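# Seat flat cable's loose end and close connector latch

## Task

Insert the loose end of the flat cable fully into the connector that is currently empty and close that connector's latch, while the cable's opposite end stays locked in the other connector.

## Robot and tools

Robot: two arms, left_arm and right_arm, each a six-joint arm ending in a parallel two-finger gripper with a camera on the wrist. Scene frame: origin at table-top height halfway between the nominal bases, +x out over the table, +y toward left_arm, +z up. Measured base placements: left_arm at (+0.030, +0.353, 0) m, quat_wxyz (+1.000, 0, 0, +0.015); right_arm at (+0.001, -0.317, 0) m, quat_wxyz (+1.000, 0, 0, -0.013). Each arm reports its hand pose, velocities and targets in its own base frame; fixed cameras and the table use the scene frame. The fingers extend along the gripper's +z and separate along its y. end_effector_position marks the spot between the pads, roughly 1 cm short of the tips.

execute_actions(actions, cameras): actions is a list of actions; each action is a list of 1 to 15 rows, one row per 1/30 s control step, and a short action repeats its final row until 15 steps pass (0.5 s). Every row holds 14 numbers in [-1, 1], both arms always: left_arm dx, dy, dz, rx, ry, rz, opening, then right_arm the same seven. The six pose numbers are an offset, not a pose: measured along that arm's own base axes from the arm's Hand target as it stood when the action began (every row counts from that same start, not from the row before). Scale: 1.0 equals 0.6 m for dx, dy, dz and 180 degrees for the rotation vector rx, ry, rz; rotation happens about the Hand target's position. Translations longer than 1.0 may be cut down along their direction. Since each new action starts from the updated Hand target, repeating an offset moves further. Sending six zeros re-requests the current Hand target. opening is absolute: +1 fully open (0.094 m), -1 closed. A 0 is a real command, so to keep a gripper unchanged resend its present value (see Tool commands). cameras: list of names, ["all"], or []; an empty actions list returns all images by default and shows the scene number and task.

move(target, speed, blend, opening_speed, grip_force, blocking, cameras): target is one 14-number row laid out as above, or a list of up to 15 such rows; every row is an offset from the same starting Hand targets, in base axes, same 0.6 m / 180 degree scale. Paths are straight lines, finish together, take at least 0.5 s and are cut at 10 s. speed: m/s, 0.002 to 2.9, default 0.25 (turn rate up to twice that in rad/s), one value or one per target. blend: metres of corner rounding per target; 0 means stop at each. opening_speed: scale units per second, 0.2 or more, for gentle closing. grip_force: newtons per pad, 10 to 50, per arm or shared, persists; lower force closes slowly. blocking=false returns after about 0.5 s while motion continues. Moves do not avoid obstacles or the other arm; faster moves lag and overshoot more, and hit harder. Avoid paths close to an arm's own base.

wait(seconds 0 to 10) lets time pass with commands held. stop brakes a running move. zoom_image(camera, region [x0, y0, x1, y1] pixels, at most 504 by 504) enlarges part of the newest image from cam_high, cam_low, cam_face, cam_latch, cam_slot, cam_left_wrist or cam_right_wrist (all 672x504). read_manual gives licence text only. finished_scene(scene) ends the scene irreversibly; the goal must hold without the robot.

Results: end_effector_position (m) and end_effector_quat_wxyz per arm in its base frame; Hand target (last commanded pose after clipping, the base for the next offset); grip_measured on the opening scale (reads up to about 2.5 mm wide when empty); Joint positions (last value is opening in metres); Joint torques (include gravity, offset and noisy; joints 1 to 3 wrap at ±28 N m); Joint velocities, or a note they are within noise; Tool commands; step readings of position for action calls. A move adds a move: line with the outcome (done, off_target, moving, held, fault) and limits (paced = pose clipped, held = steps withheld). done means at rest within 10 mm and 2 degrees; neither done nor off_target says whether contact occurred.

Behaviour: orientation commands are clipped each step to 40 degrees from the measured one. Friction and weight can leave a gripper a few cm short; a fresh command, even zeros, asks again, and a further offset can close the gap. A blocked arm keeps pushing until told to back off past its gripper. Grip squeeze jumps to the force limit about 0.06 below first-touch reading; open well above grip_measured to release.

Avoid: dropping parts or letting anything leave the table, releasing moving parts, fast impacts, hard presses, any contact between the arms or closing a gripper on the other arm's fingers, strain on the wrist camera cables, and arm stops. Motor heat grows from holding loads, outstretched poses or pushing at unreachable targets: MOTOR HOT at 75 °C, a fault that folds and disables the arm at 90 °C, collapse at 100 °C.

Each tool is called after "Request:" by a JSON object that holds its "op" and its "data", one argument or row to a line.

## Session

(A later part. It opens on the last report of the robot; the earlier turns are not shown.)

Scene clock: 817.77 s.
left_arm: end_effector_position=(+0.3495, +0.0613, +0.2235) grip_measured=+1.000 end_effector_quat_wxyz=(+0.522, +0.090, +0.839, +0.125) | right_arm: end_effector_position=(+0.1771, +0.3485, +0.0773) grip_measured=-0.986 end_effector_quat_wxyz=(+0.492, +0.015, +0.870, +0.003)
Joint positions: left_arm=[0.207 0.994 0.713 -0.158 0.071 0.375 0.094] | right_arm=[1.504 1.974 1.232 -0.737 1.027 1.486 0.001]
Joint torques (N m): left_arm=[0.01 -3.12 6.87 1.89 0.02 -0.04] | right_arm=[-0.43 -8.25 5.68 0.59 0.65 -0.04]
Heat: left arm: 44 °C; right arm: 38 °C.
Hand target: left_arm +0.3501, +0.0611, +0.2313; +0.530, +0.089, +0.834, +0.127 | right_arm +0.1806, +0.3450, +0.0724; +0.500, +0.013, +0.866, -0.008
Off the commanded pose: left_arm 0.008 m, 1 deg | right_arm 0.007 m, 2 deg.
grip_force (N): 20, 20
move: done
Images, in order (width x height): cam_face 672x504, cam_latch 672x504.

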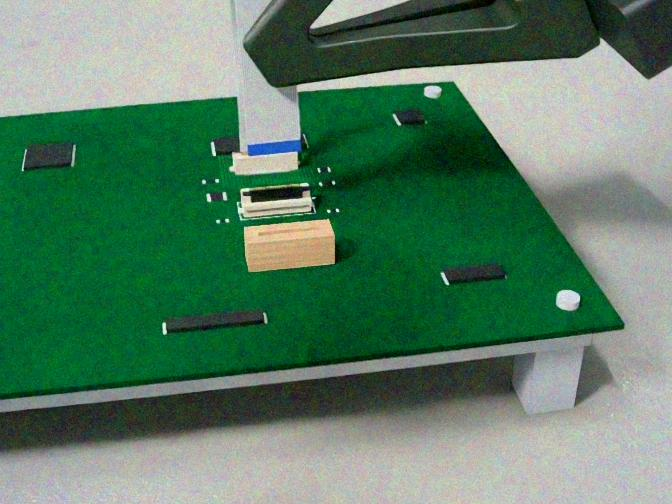

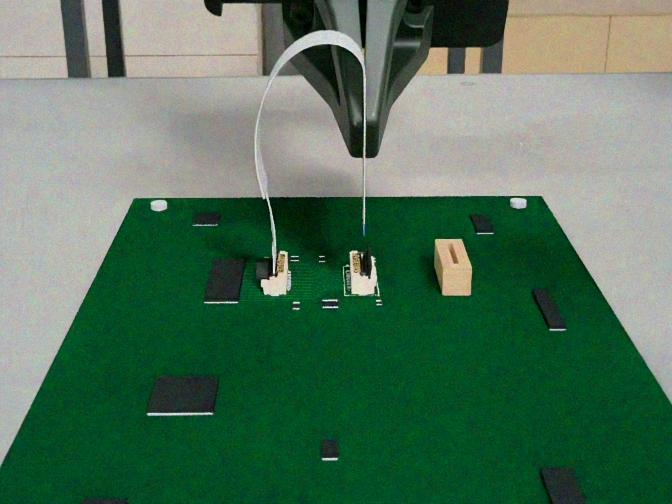

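Request:
{"op": "move", "data": {
  "target": [
    [0,0,0,0,0,0,1,0.0008,-0.0133,0.04,0,0,0,-1],
    [0,0,0,0,0,0,1,0.0008,-0.0003,-0.013,0,0,0,-1]
  ],
  "speed": 0.08,
  "cameras": ["cam_latch","cam_face","cam_slot"]
}}

Request:
{"op": "zoom_image", "data": {
  "camera": "cam_latch",
  "region": [330, 200, 400, 310]
}}

Request:
{"op": "zoom_image", "data": {
  "camera": "cam_face",
  "region": [220, 120, 340, 240]
}}

Request:
{"op": "zoom_image", "data": {
  "camera": "cam_slot",
  "region": [330, 190, 480, 350]
}}

Scene clock: 836.50 s.
left_arm: end_effector_position=(+0.3495, +0.0613, +0.2235) grip_measured=+1.000 end_effector_quat_wxyz=(+0.522, +0.090, +0.839, +0.125) | right_arm: end_effector_position=(+0.1782, +0.3507, +0.0718) grip_measured=-0.986 end_effector_quat_wxyz=(+0.492, +0.018, +0.870, +0.007)
Joint positions: left_arm=[0.207 0.994 0.713 -0.158 0.071 0.375 0.094] | right_arm=[1.501 1.987 1.226 -0.706 1.027 1.484 0.001]
Joint torques (N m): left_arm=[-0.01 -3.14 6.89 1.9 0.02 -0.04] | right_arm=[-0.35 -8.25 4.97 0.62 0.68 0.01]
Heat: left arm: 44 °C; right arm: 38 °C.
Hand target: left_arm +0.3501, +0.0611, +0.2313; +0.530, +0.089, +0.834, +0.127 | right_arm +0.1811, +0.3448, +0.0646; +0.500, +0.013, +0.866, -0.008
Off the commanded pose: left_arm 0.008 m, 1 deg | right_arm 0.010 m, 2 deg.
grip_force (N): 20, 20
move: done
Images, in order (width x height): cam_face 672x504, cam_latch 672x504, cam_slot 672x504.

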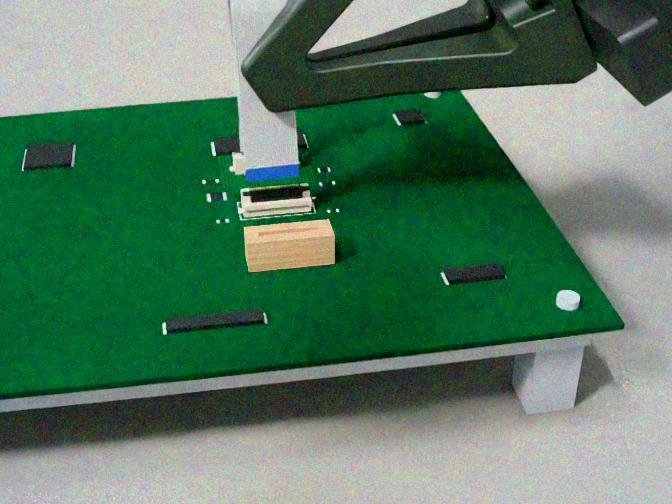

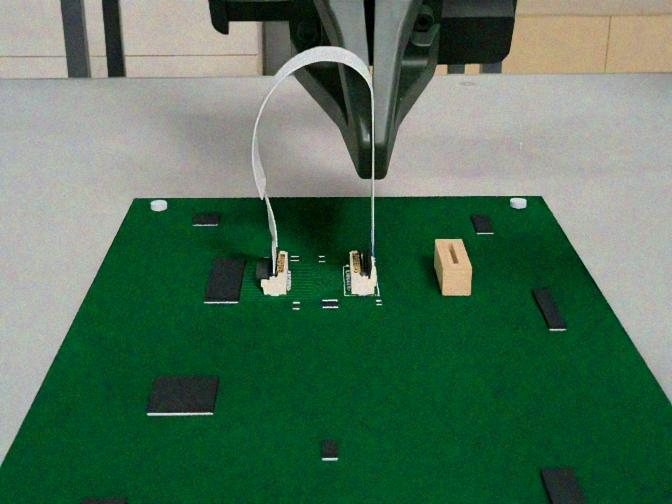

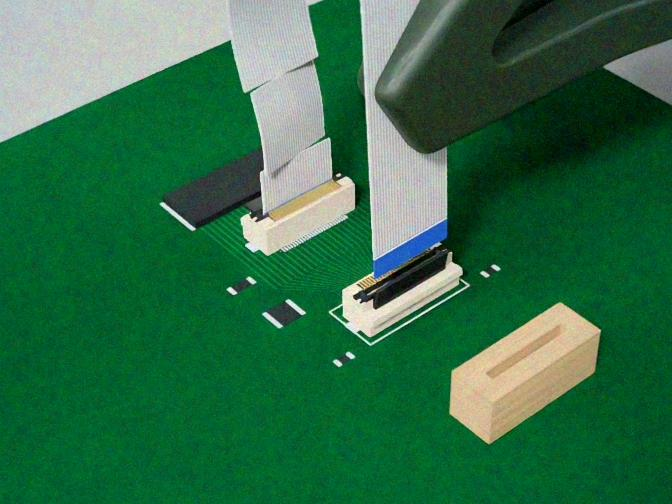

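Scaled by 4.582 from the camera's 672x504 image, which has a finer 960x720 frame.

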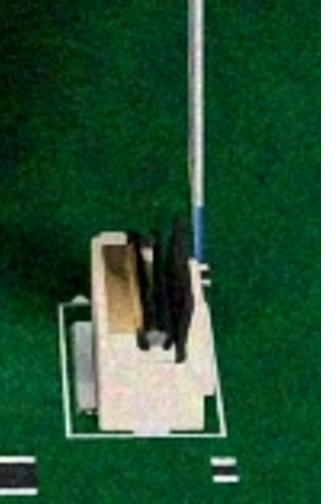

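Scaled by 4.200 from the camera's 672x504 image, which has a finer 960x720 frame.

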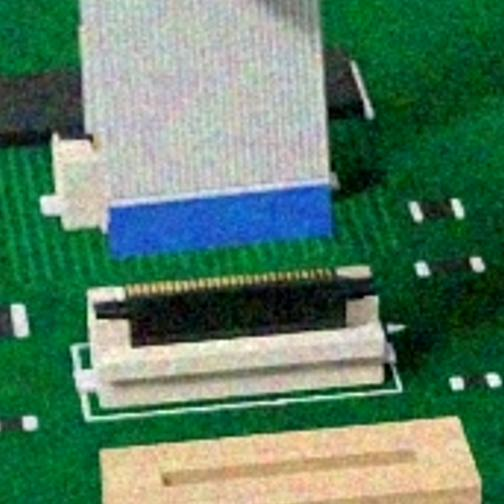

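Scaled by 3.150 from the camera's 672x504 image, which has a finer 960x720 frame.

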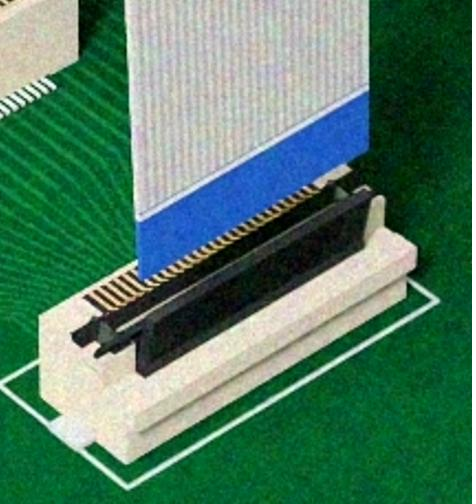

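Request:
{"op": "move", "data": {
  "target": [0,0,0,0,0,0,1,-0.002,-0.007,0,-0.006,0,0,-1],
  "speed": 0.05,
  "cameras": ["cam_latch","cam_face","cam_slot"]
}}

Request:
{"op": "zoom_image", "data": {
  "camera": "cam_latch",
  "region": [330, 200, 400, 310]
}}

Request:
{"op": "zoom_image", "data": {
  "camera": "cam_face",
  "region": [220, 120, 340, 240]
}}

Request:
{"op": "zoom_image", "data": {
  "camera": "cam_slot",
  "region": [330, 190, 480, 350]
}}

Scene clock: 870.43 s.
left_arm: end_effector_position=(+0.3495, +0.0613, +0.2235) grip_measured=+1.000 end_effector_quat_wxyz=(+0.522, +0.090, +0.839, +0.125) | right_arm: end_effector_position=(+0.1782, +0.3509, +0.0718) grip_measured=-0.986 end_effector_quat_wxyz=(+0.493, +0.018, +0.870, +0.007)
Joint positions: left_arm=[0.207 0.994 0.713 -0.158 0.071 0.375 0.094] | right_arm=[1.501 1.987 1.226 -0.706 1.027 1.484 0.001]
Joint torques (N m): left_arm=[-0.02 -3.11 6.9 1.9 0.02 -0.04] | right_arm=[-0.13 -8.61 4.48 0.38 0.68 0.02]
Heat: left arm: 44 °C; right arm: 38 °C.
Hand target: left_arm +0.3501, +0.0611, +0.2313; +0.530, +0.089, +0.834, +0.127 | right_arm +0.1799, +0.3406, +0.0646; +0.500, +0.008, +0.866, -0.016
Off the commanded pose: left_arm 0.008 m, 1 deg | right_arm 0.013 m, 3 deg.
grip_force (N): 20, 20
move: off_target (right_arm)
Images, in order (width x height): cam_face 672x504, cam_latch 672x504, cam_slot 672x504.

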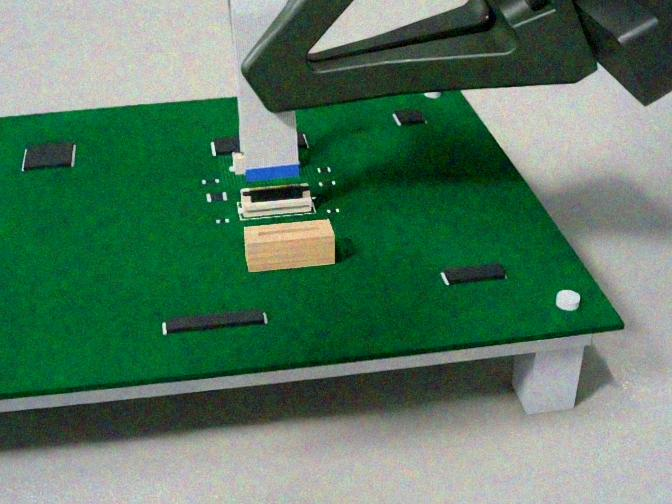

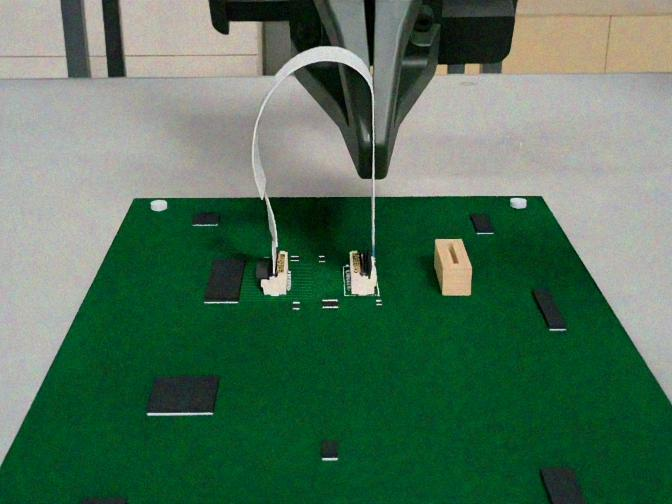

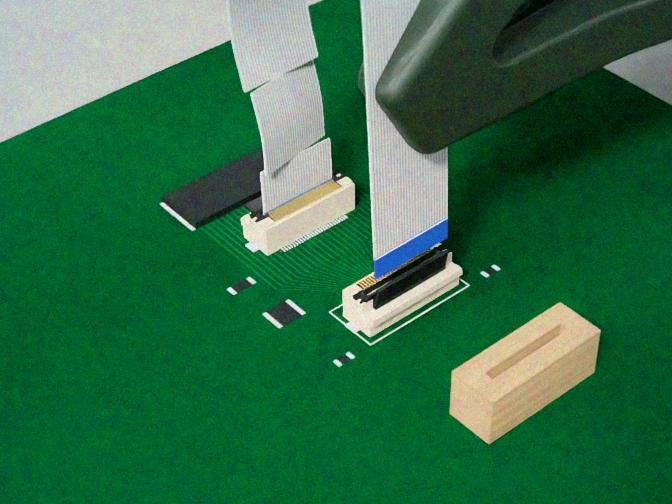

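Scaled by 4.582 from the camera's 672x504 image, which has a finer 960x720 frame.

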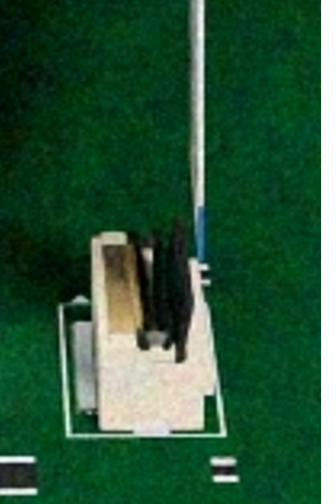

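Scaled by 4.200 from the camera's 672x504 image, which has a finer 960x720 frame.

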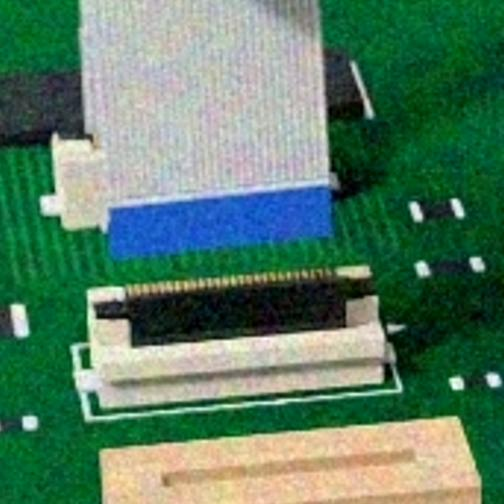

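Scaled by 3.150 from the camera's 672x504 image, which has a finer 960x720 frame.

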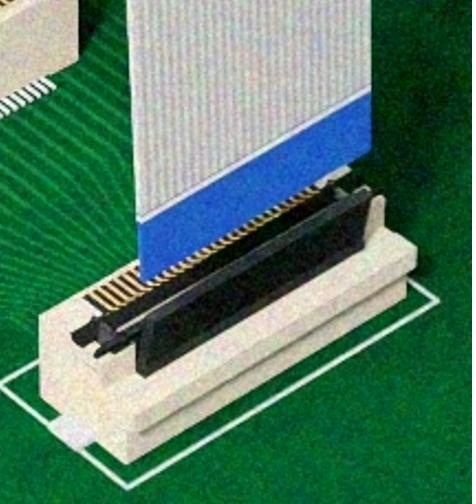

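Request:
{"op": "move", "data": {
  "target": [
    [0,0,0,0,0,0,1,0.001,-0.0133,0.053,0,0,0,-1],
    [0,0,0,0,0,0,1,0.001,0.0023,-0.001,0,0,0,-1]
  ],
  "speed": 0.08,
  "cameras": ["cam_latch","cam_face","cam_slot"]
}}

Request:
{"op": "zoom_image", "data": {
  "camera": "cam_latch",
  "region": [330, 200, 400, 310]
}}

Request:
{"op": "zoom_image", "data": {
  "camera": "cam_face",
  "region": [220, 120, 340, 240]
}}

Request:
{"op": "zoom_image", "data": {
  "camera": "cam_slot",
  "region": [330, 190, 480, 350]
}}

Scene clock: 890.43 s.
left_arm: end_effector_position=(+0.3495, +0.0613, +0.2235) grip_measured=+1.000 end_effector_quat_wxyz=(+0.522, +0.090, +0.839, +0.125) | right_arm: end_effector_position=(+0.1780, +0.3475, +0.0704) grip_measured=-0.986 end_effector_quat_wxyz=(+0.492, +0.012, +0.870, -0.003)
Joint positions: left_arm=[0.207 0.994 0.713 -0.158 0.071 0.375 0.094] | right_arm=[1.501 1.991 1.226 -0.725 1.027 1.484 0.001]
Joint torques (N m): left_arm=[-0.03 -3.15 6.87 1.89 0.02 -0.03] | right_arm=[-0.2 -8.42 4.96 0.63 0.71 0.02]
Heat: left arm: 44 °C; right arm: 38 °C.
Hand target: left_arm +0.3501, +0.0611, +0.2313; +0.530, +0.089, +0.834, +0.127 | right_arm +0.1805, +0.3419, +0.0641; +0.500, +0.008, +0.866, -0.016
Off the commanded pose: left_arm 0.008 m, 1 deg | right_arm 0.009 m, 2 deg.
grip_force (N): 20, 20
move: done
Images, in order (width x height): cam_face 672x504, cam_latch 672x504, cam_slot 672x504.

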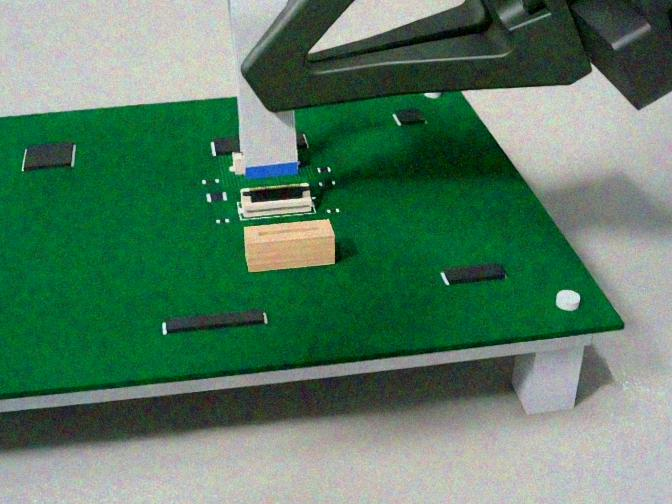

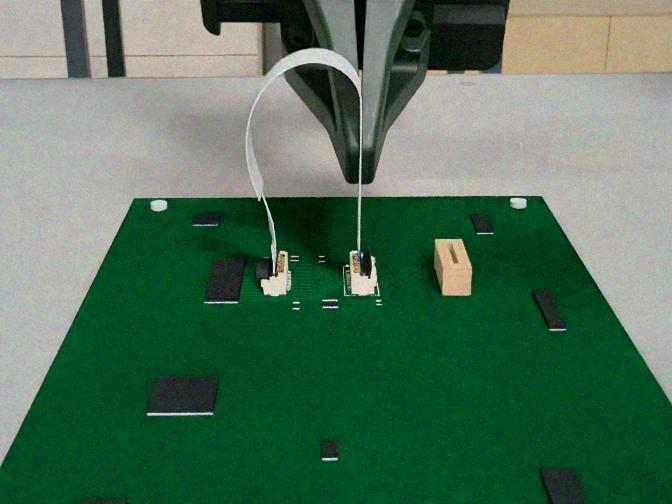

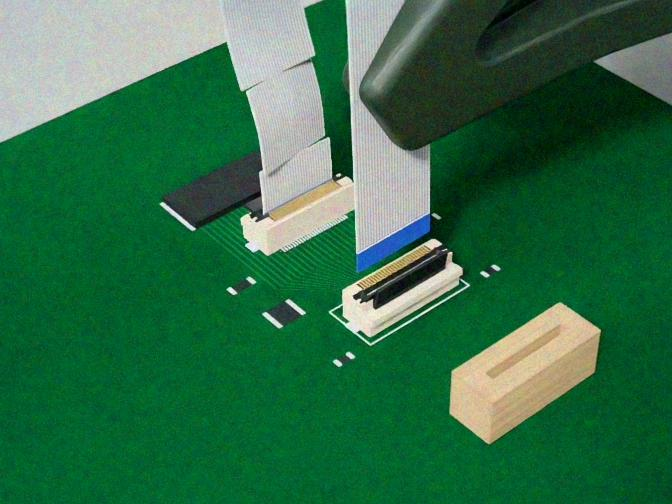

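Scaled by 4.582 from the camera's 672x504 image, which has a finer 960x720 frame.

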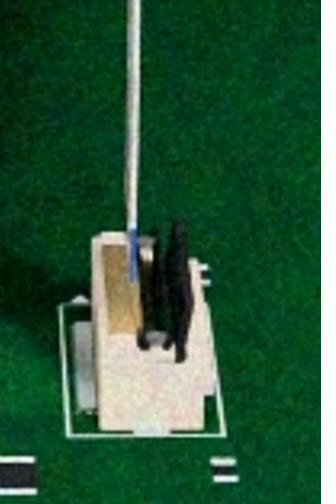

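Scaled by 4.200 from the camera's 672x504 image, which has a finer 960x720 frame.

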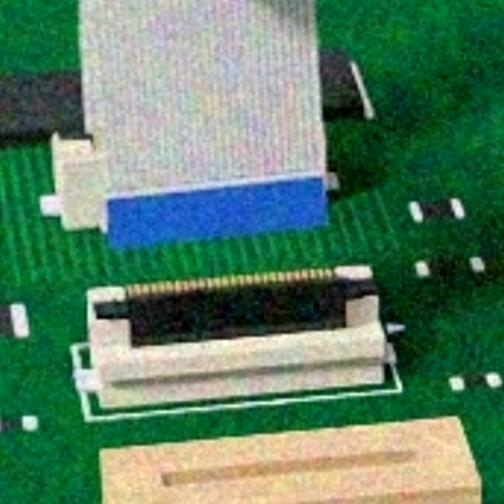

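Scaled by 3.150 from the camera's 672x504 image, which has a finer 960x720 frame.

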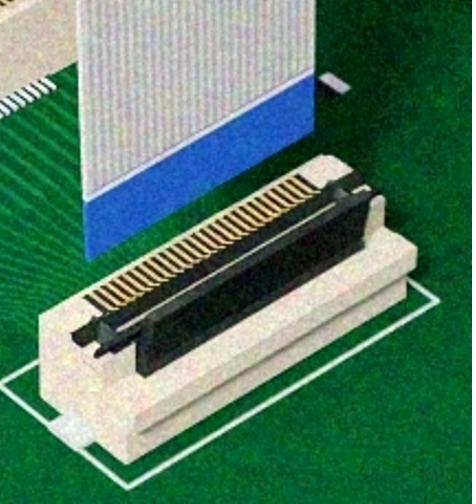

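Request:
{"op": "move", "data": {
  "target": [
    [0,0,0,0,0,0,1,-0.0013,-0.0133,0.053,0,0,0,-1],
    [0,0,0,0,0,0,1,-0.0013,0.0006,-0.005,0,0,0,-1]
  ],
  "speed": 0.08,
  "cameras": ["cam_latch","cam_face","cam_slot"]
}}

Request:
{"op": "zoom_image", "data": {
  "camera": "cam_latch",
  "region": [330, 200, 400, 310]
}}

Request:
{"op": "zoom_image", "data": {
  "camera": "cam_face",
  "region": [220, 120, 340, 240]
}}

Request:
{"op": "zoom_image", "data": {
  "camera": "cam_slot",
  "region": [330, 190, 480, 350]
}}

Scene clock: 907.17 s.
left_arm: end_effector_position=(+0.3495, +0.0613, +0.2235) grip_measured=+1.000 end_effector_quat_wxyz=(+0.522, +0.090, +0.839, +0.125) | right_arm: end_effector_position=(+0.1780, +0.3481, +0.0679) grip_measured=-0.986 end_effector_quat_wxyz=(+0.492, +0.012, +0.870, -0.004)
Joint positions: left_arm=[0.207 0.994 0.713 -0.158 0.071 0.375 0.094] | right_arm=[1.501 1.998 1.226 -0.719 1.027 1.485 0.001]
Joint torques (N m): left_arm=[0.01 -3.15 6.9 1.9 0.02 -0.04] | right_arm=[-0.16 -8.53 4.68 0.57 0.71 0.04]
Heat: left arm: 44 °C; right arm: 38 °C.
Hand target: left_arm +0.3501, +0.0611, +0.2313; +0.530, +0.089, +0.834, +0.127 | right_arm +0.1797, +0.3423, +0.0610; +0.500, +0.008, +0.866, -0.016
Off the commanded pose: left_arm 0.008 m, 1 deg | right_arm 0.009 m, 2 deg.
grip_force (N): 20, 20
move: done
Images, in order (width x height): cam_face 672x504, cam_latch 672x504, cam_slot 672x504.

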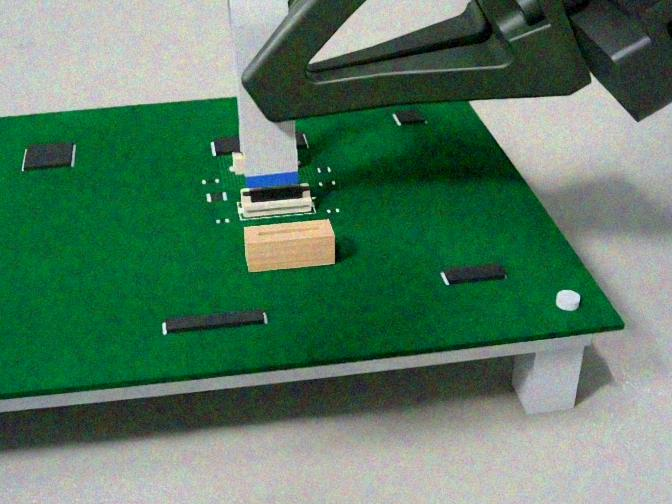

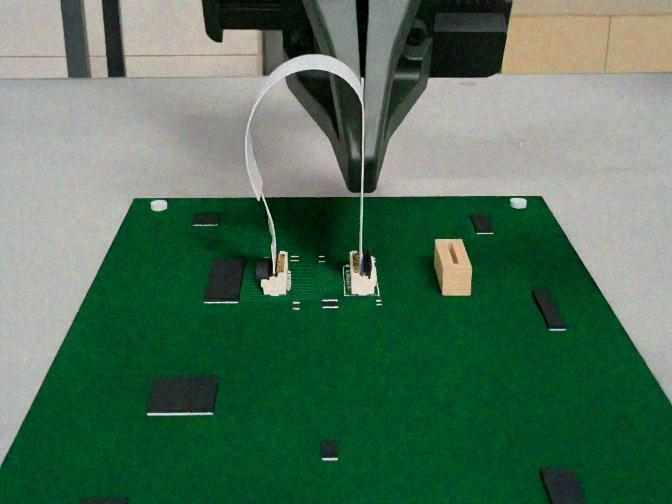

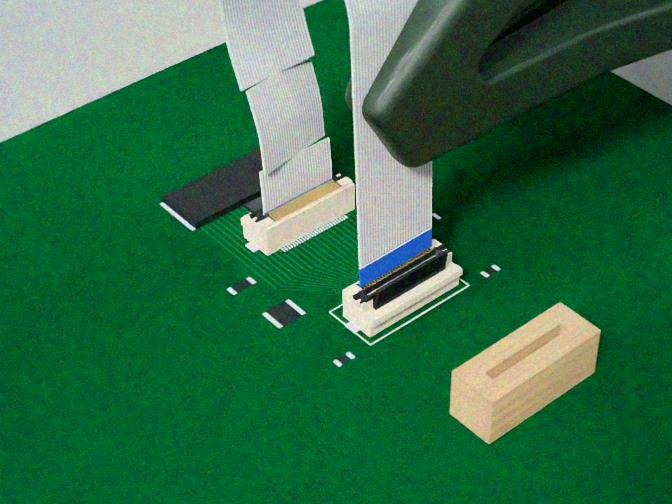

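Scaled by 4.582 from the camera's 672x504 image, which has a finer 960x720 frame.

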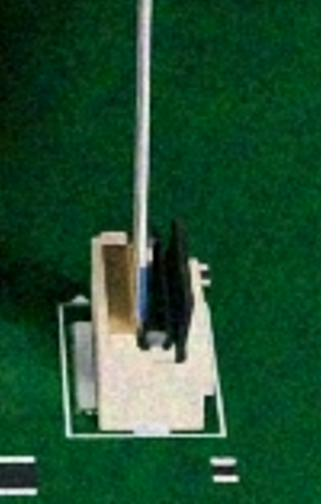

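Scaled by 4.200 from the camera's 672x504 image, which has a finer 960x720 frame.

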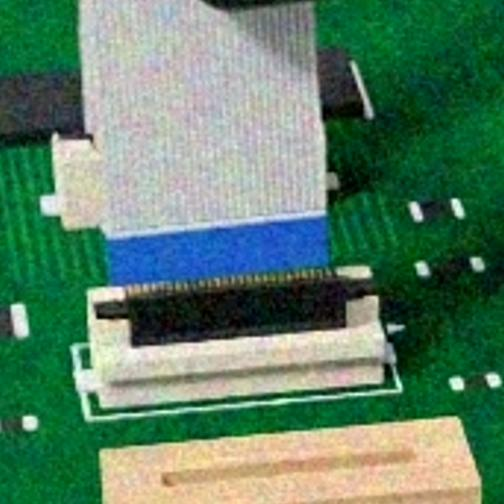

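Scaled by 3.150 from the camera's 672x504 image, which has a finer 960x720 frame.

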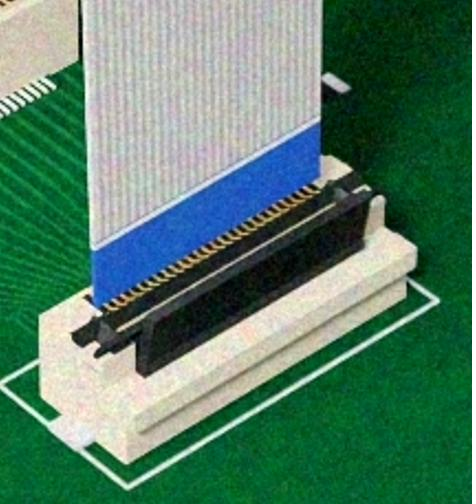

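Request:
{"op": "move", "data": {
  "target": [
    [0,0,0,0,0,0,1,-0.01,-0.0133,0.05,0,0,0,-1],
    [0,0,0,0,0,0,1,0.0013,0.0018,0.0,0,0,0,-1]
  ],
  "speed": 0.08,
  "cameras": ["cam_latch","cam_face","cam_slot"]
}}

Request:
{"op": "zoom_image", "data": {
  "camera": "cam_latch",
  "region": [330, 200, 400, 310]
}}

Request:
{"op": "zoom_image", "data": {
  "camera": "cam_face",
  "region": [220, 120, 340, 240]
}}

Request:
{"op": "zoom_image", "data": {
  "camera": "cam_slot",
  "region": [330, 190, 480, 350]
}}

Scene clock: 935.07 s.
left_arm: end_effector_position=(+0.3495, +0.0613, +0.2235) grip_measured=+1.000 end_effector_quat_wxyz=(+0.522, +0.090, +0.839, +0.125) | right_arm: end_effector_position=(+0.1769, +0.3487, +0.0670) grip_measured=-0.986 end_effector_quat_wxyz=(+0.493, +0.013, +0.870, -0.002)
Joint positions: left_arm=[0.207 0.994 0.713 -0.158 0.071 0.375 0.094] | right_arm=[1.505 2.002 1.226 -0.718 1.029 1.492 0.001]
Joint torques (N m): left_arm=[0.01 -3.14 6.89 1.89 0.02 -0.04] | right_arm=[-0.59 -8.38 5.03 0.58 0.69 -0.1]
Heat: left arm: 44 °C; right arm: 38 °C.
Hand target: left_arm +0.3501, +0.0611, +0.2313; +0.530, +0.089, +0.834, +0.127 | right_arm +0.1805, +0.3434, +0.0610; +0.500, +0.008, +0.866, -0.016
Off the commanded pose: left_arm 0.008 m, 1 deg | right_arm 0.009 m, 2 deg.
grip_force (N): 20, 20
move: done
Images, in order (width x height): cam_face 672x504, cam_latch 672x504, cam_slot 672x504.

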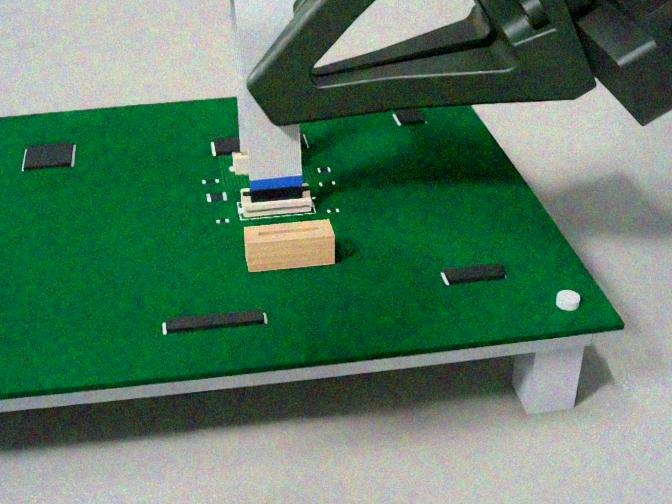

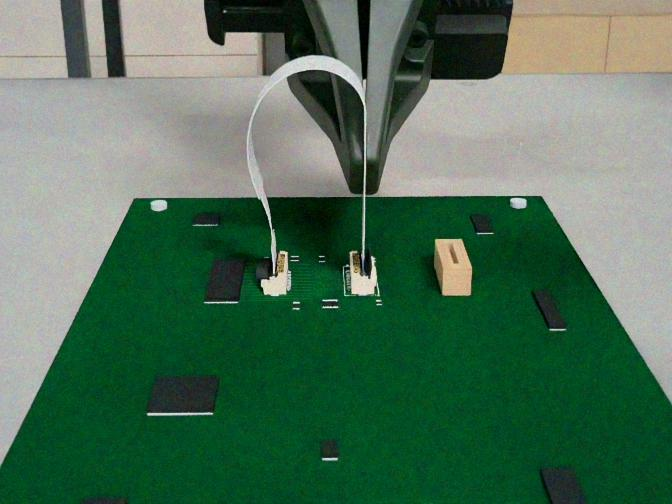

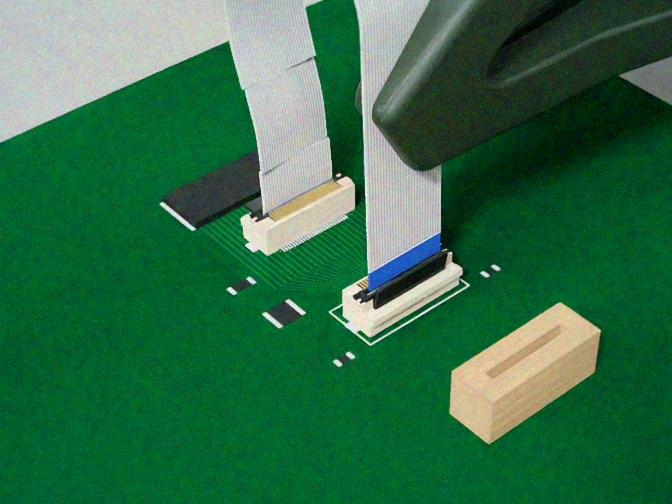

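Scaled by 4.582 from the camera's 672x504 image, which has a finer 960x720 frame.

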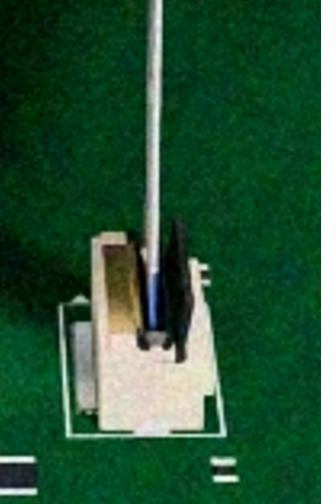

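Scaled by 4.200 from the camera's 672x504 image, which has a finer 960x720 frame.

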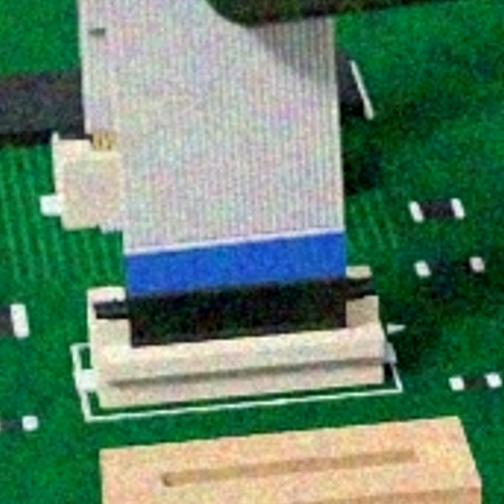

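Scaled by 3.150 from the camera's 672x504 image, which has a finer 960x720 frame.

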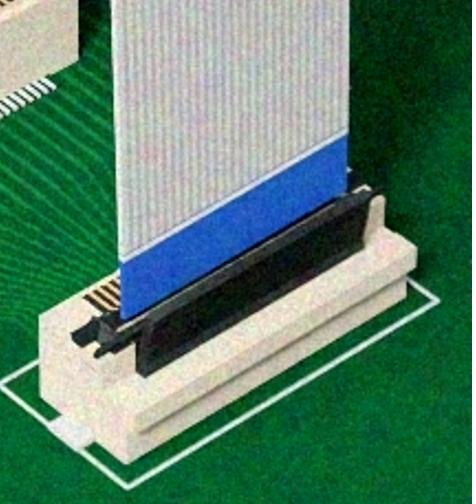

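Request:
{"op": "move", "data": {
  "target": [0,0,0,0,0,0,1,0,-0.001,-0.012,0,0,0,-1],
  "speed": 0.03,
  "cameras": ["cam_latch","cam_face","cam_slot"]
}}

Request:
{"op": "zoom_image", "data": {
  "camera": "cam_latch",
  "region": [330, 200, 400, 310]
}}

Request:
{"op": "zoom_image", "data": {
  "camera": "cam_face",
  "region": [220, 120, 340, 240]
}}

Request:
{"op": "zoom_image", "data": {
  "camera": "cam_slot",
  "region": [330, 190, 480, 350]
}}

Scene clock: 964.60 s.
left_arm: end_effector_position=(+0.3495, +0.0613, +0.2235) grip_measured=+1.000 end_effector_quat_wxyz=(+0.522, +0.090, +0.839, +0.125) | right_arm: end_effector_position=(+0.1774, +0.3512, +0.0654) grip_measured=-0.986 end_effector_quat_wxyz=(+0.495, +0.018, +0.869, +0.006)
Joint positions: left_arm=[0.207 0.994 0.713 -0.158 0.071 0.375 0.094] | right_arm=[1.505 2.005 1.22 -0.69 1.033 1.492 0.001]
Joint torques (N m): left_arm=[-0.02 -3.14 6.89 1.89 0.01 -0.03] | right_arm=[-0.53 -7.62 4.51 0.61 0.62 -0.04]
Heat: left arm: 44 °C; right arm: 37 °C.
Hand target: left_arm +0.3501, +0.0611, +0.2313; +0.530, +0.089, +0.834, +0.127 | right_arm +0.1805, +0.3428, +0.0539; +0.500, +0.008, +0.866, -0.016
Off the commanded pose: left_arm 0.008 m, 1 deg | right_arm 0.015 m, 3 deg.
grip_force (N): 20, 20
move: off_target (right_arm)
Images, in order (width x height): cam_face 672x504, cam_latch 672x504, cam_slot 672x504.

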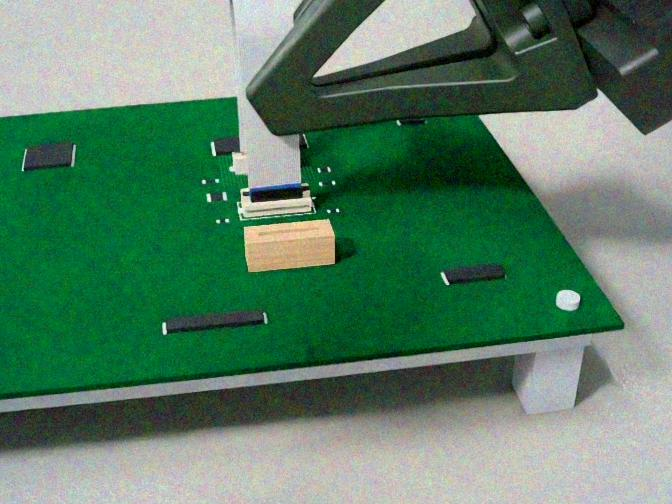

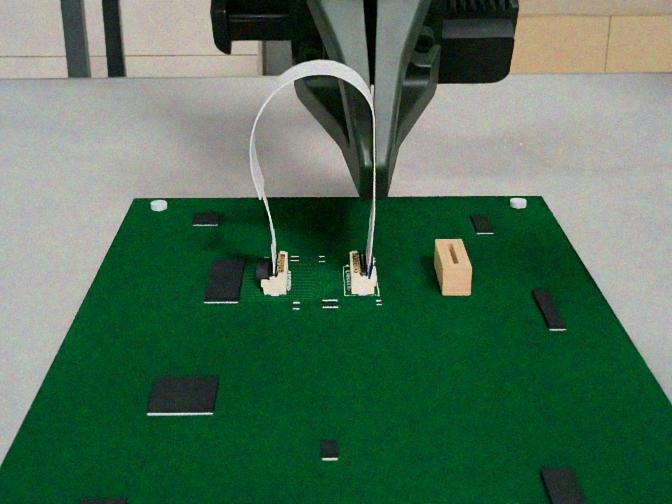

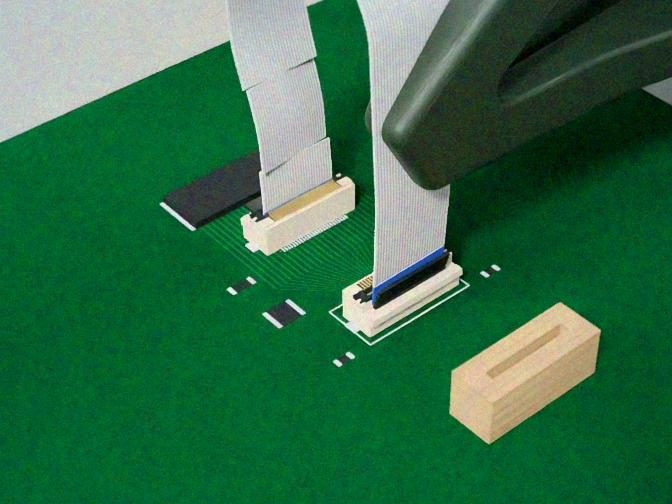

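Scaled by 4.582 from the camera's 672x504 image, which has a finer 960x720 frame.

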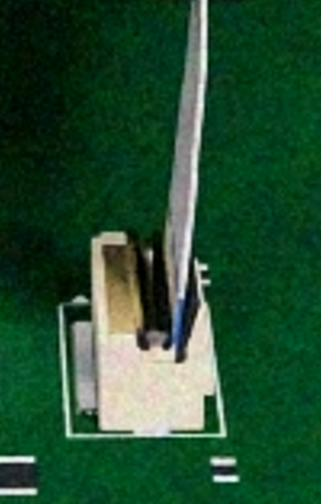

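Scaled by 4.200 from the camera's 672x504 image, which has a finer 960x720 frame.

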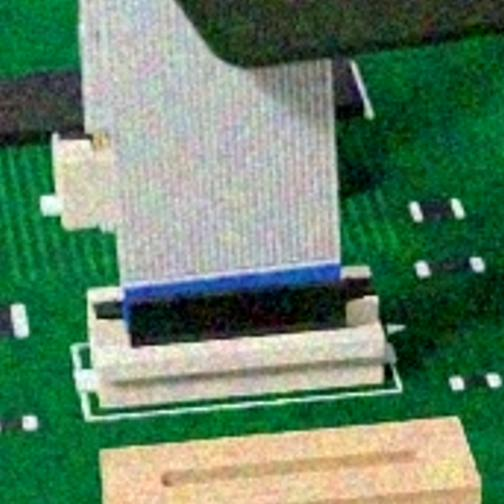

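Scaled by 3.150 from the camera's 672x504 image, which has a finer 960x720 frame.

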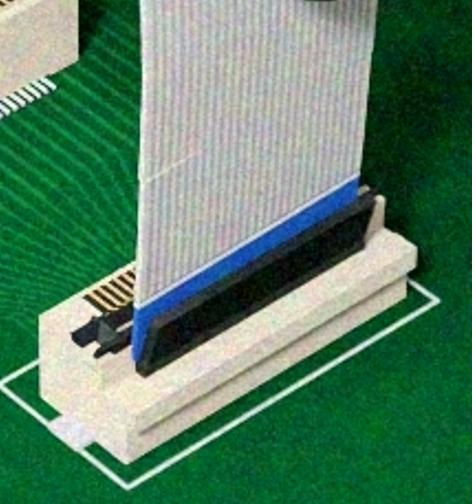

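Request:
{"op": "move", "data": {
  "target": [
    [0,0,0,0,0,0,1,-0.005,-0.0057,0.0783,0,0,0,-1],
    [0,0,0,0,0,0,1,0.0005,0.0007,0.0035,0,0,0,-1]
  ],
  "speed": 0.08,
  "cameras": ["cam_latch","cam_face","cam_slot"]
}}

Request:
{"op": "zoom_image", "data": {
  "camera": "cam_latch",
  "region": [330, 200, 400, 310]
}}

Request:
{"op": "zoom_image", "data": {
  "camera": "cam_face",
  "region": [220, 120, 340, 240]
}}

Request:
{"op": "zoom_image", "data": {
  "camera": "cam_slot",
  "region": [330, 190, 480, 350]
}}

Scene clock: 1030.77 s.
left_arm: end_effector_position=(+0.3495, +0.0613, +0.2235) grip_measured=+1.000 end_effector_quat_wxyz=(+0.522, +0.090, +0.839, +0.125) | right_arm: end_effector_position=(+0.1777, +0.3498, +0.0650) grip_measured=-0.986 end_effector_quat_wxyz=(+0.497, +0.015, +0.868, +0.000)
Joint positions: left_arm=[0.207 0.994 0.713 -0.158 0.071 0.375 0.094] | right_arm=[1.505 2.009 1.221 -0.699 1.037 1.491 0.001]
Joint torques (N m): left_arm=[0.01 -3.12 6.9 1.89 0.02 -0.04] | right_arm=[-0.62 -8.2 4.63 0.61 0.59 -0.09]
Heat: left arm: 44 °C; right arm: 36 °C.
Hand target: left_arm +0.3501, +0.0611, +0.2313; +0.530, +0.089, +0.834, +0.127 | right_arm +0.1808, +0.3432, +0.0559; +0.500, +0.008, +0.866, -0.016
Off the commanded pose: left_arm 0.008 m, 1 deg | right_arm 0.012 m, 2 deg.
grip_force (N): 20, 20
move: off_target (right_arm)
Images, in order (width x height): cam_face 672x504, cam_latch 672x504, cam_slot 672x504.

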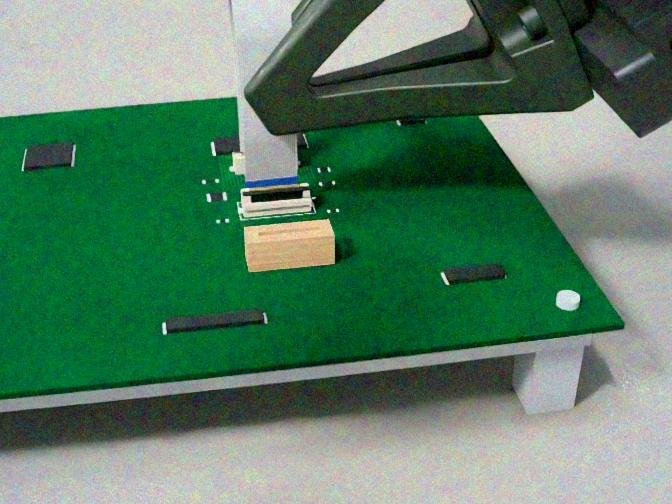

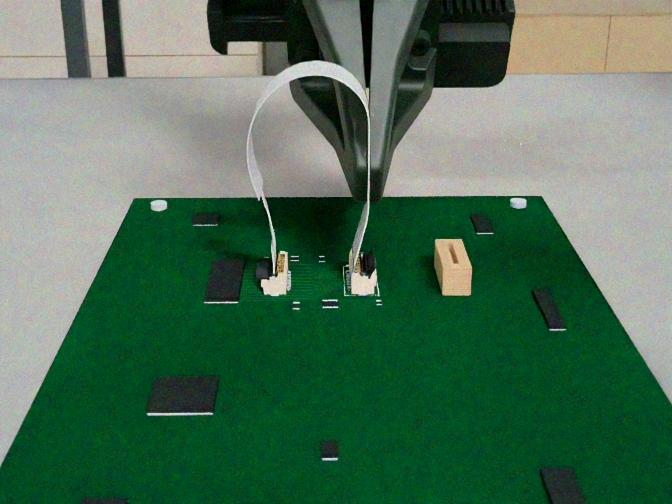

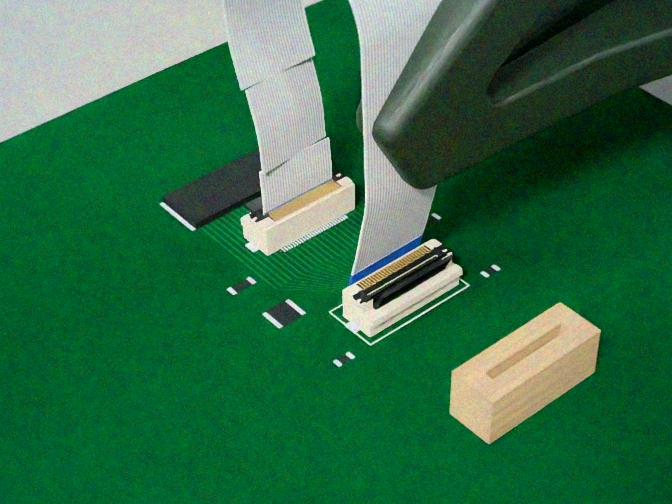

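Scaled by 4.582 from the camera's 672x504 image, which has a finer 960x720 frame.

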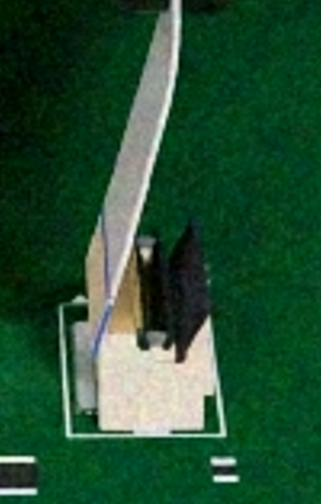

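Scaled by 4.200 from the camera's 672x504 image, which has a finer 960x720 frame.

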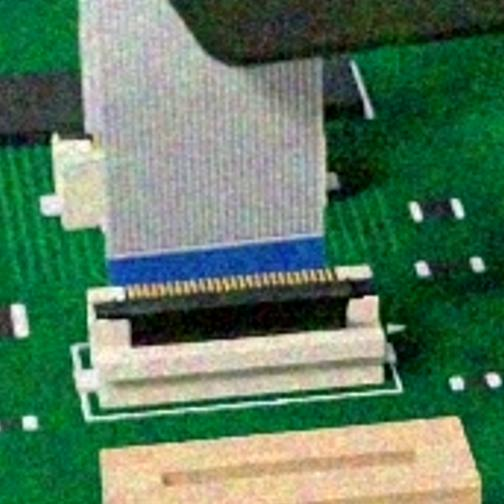

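Scaled by 3.150 from the camera's 672x504 image, which has a finer 960x720 frame.

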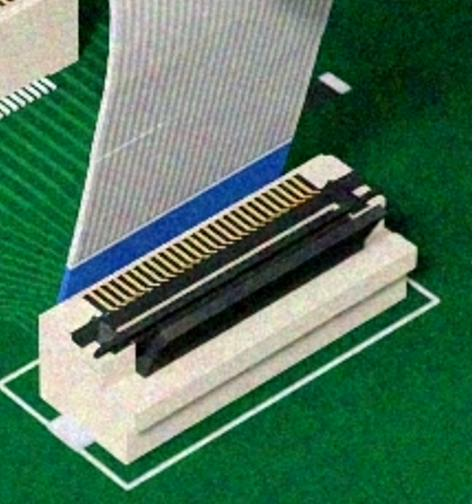

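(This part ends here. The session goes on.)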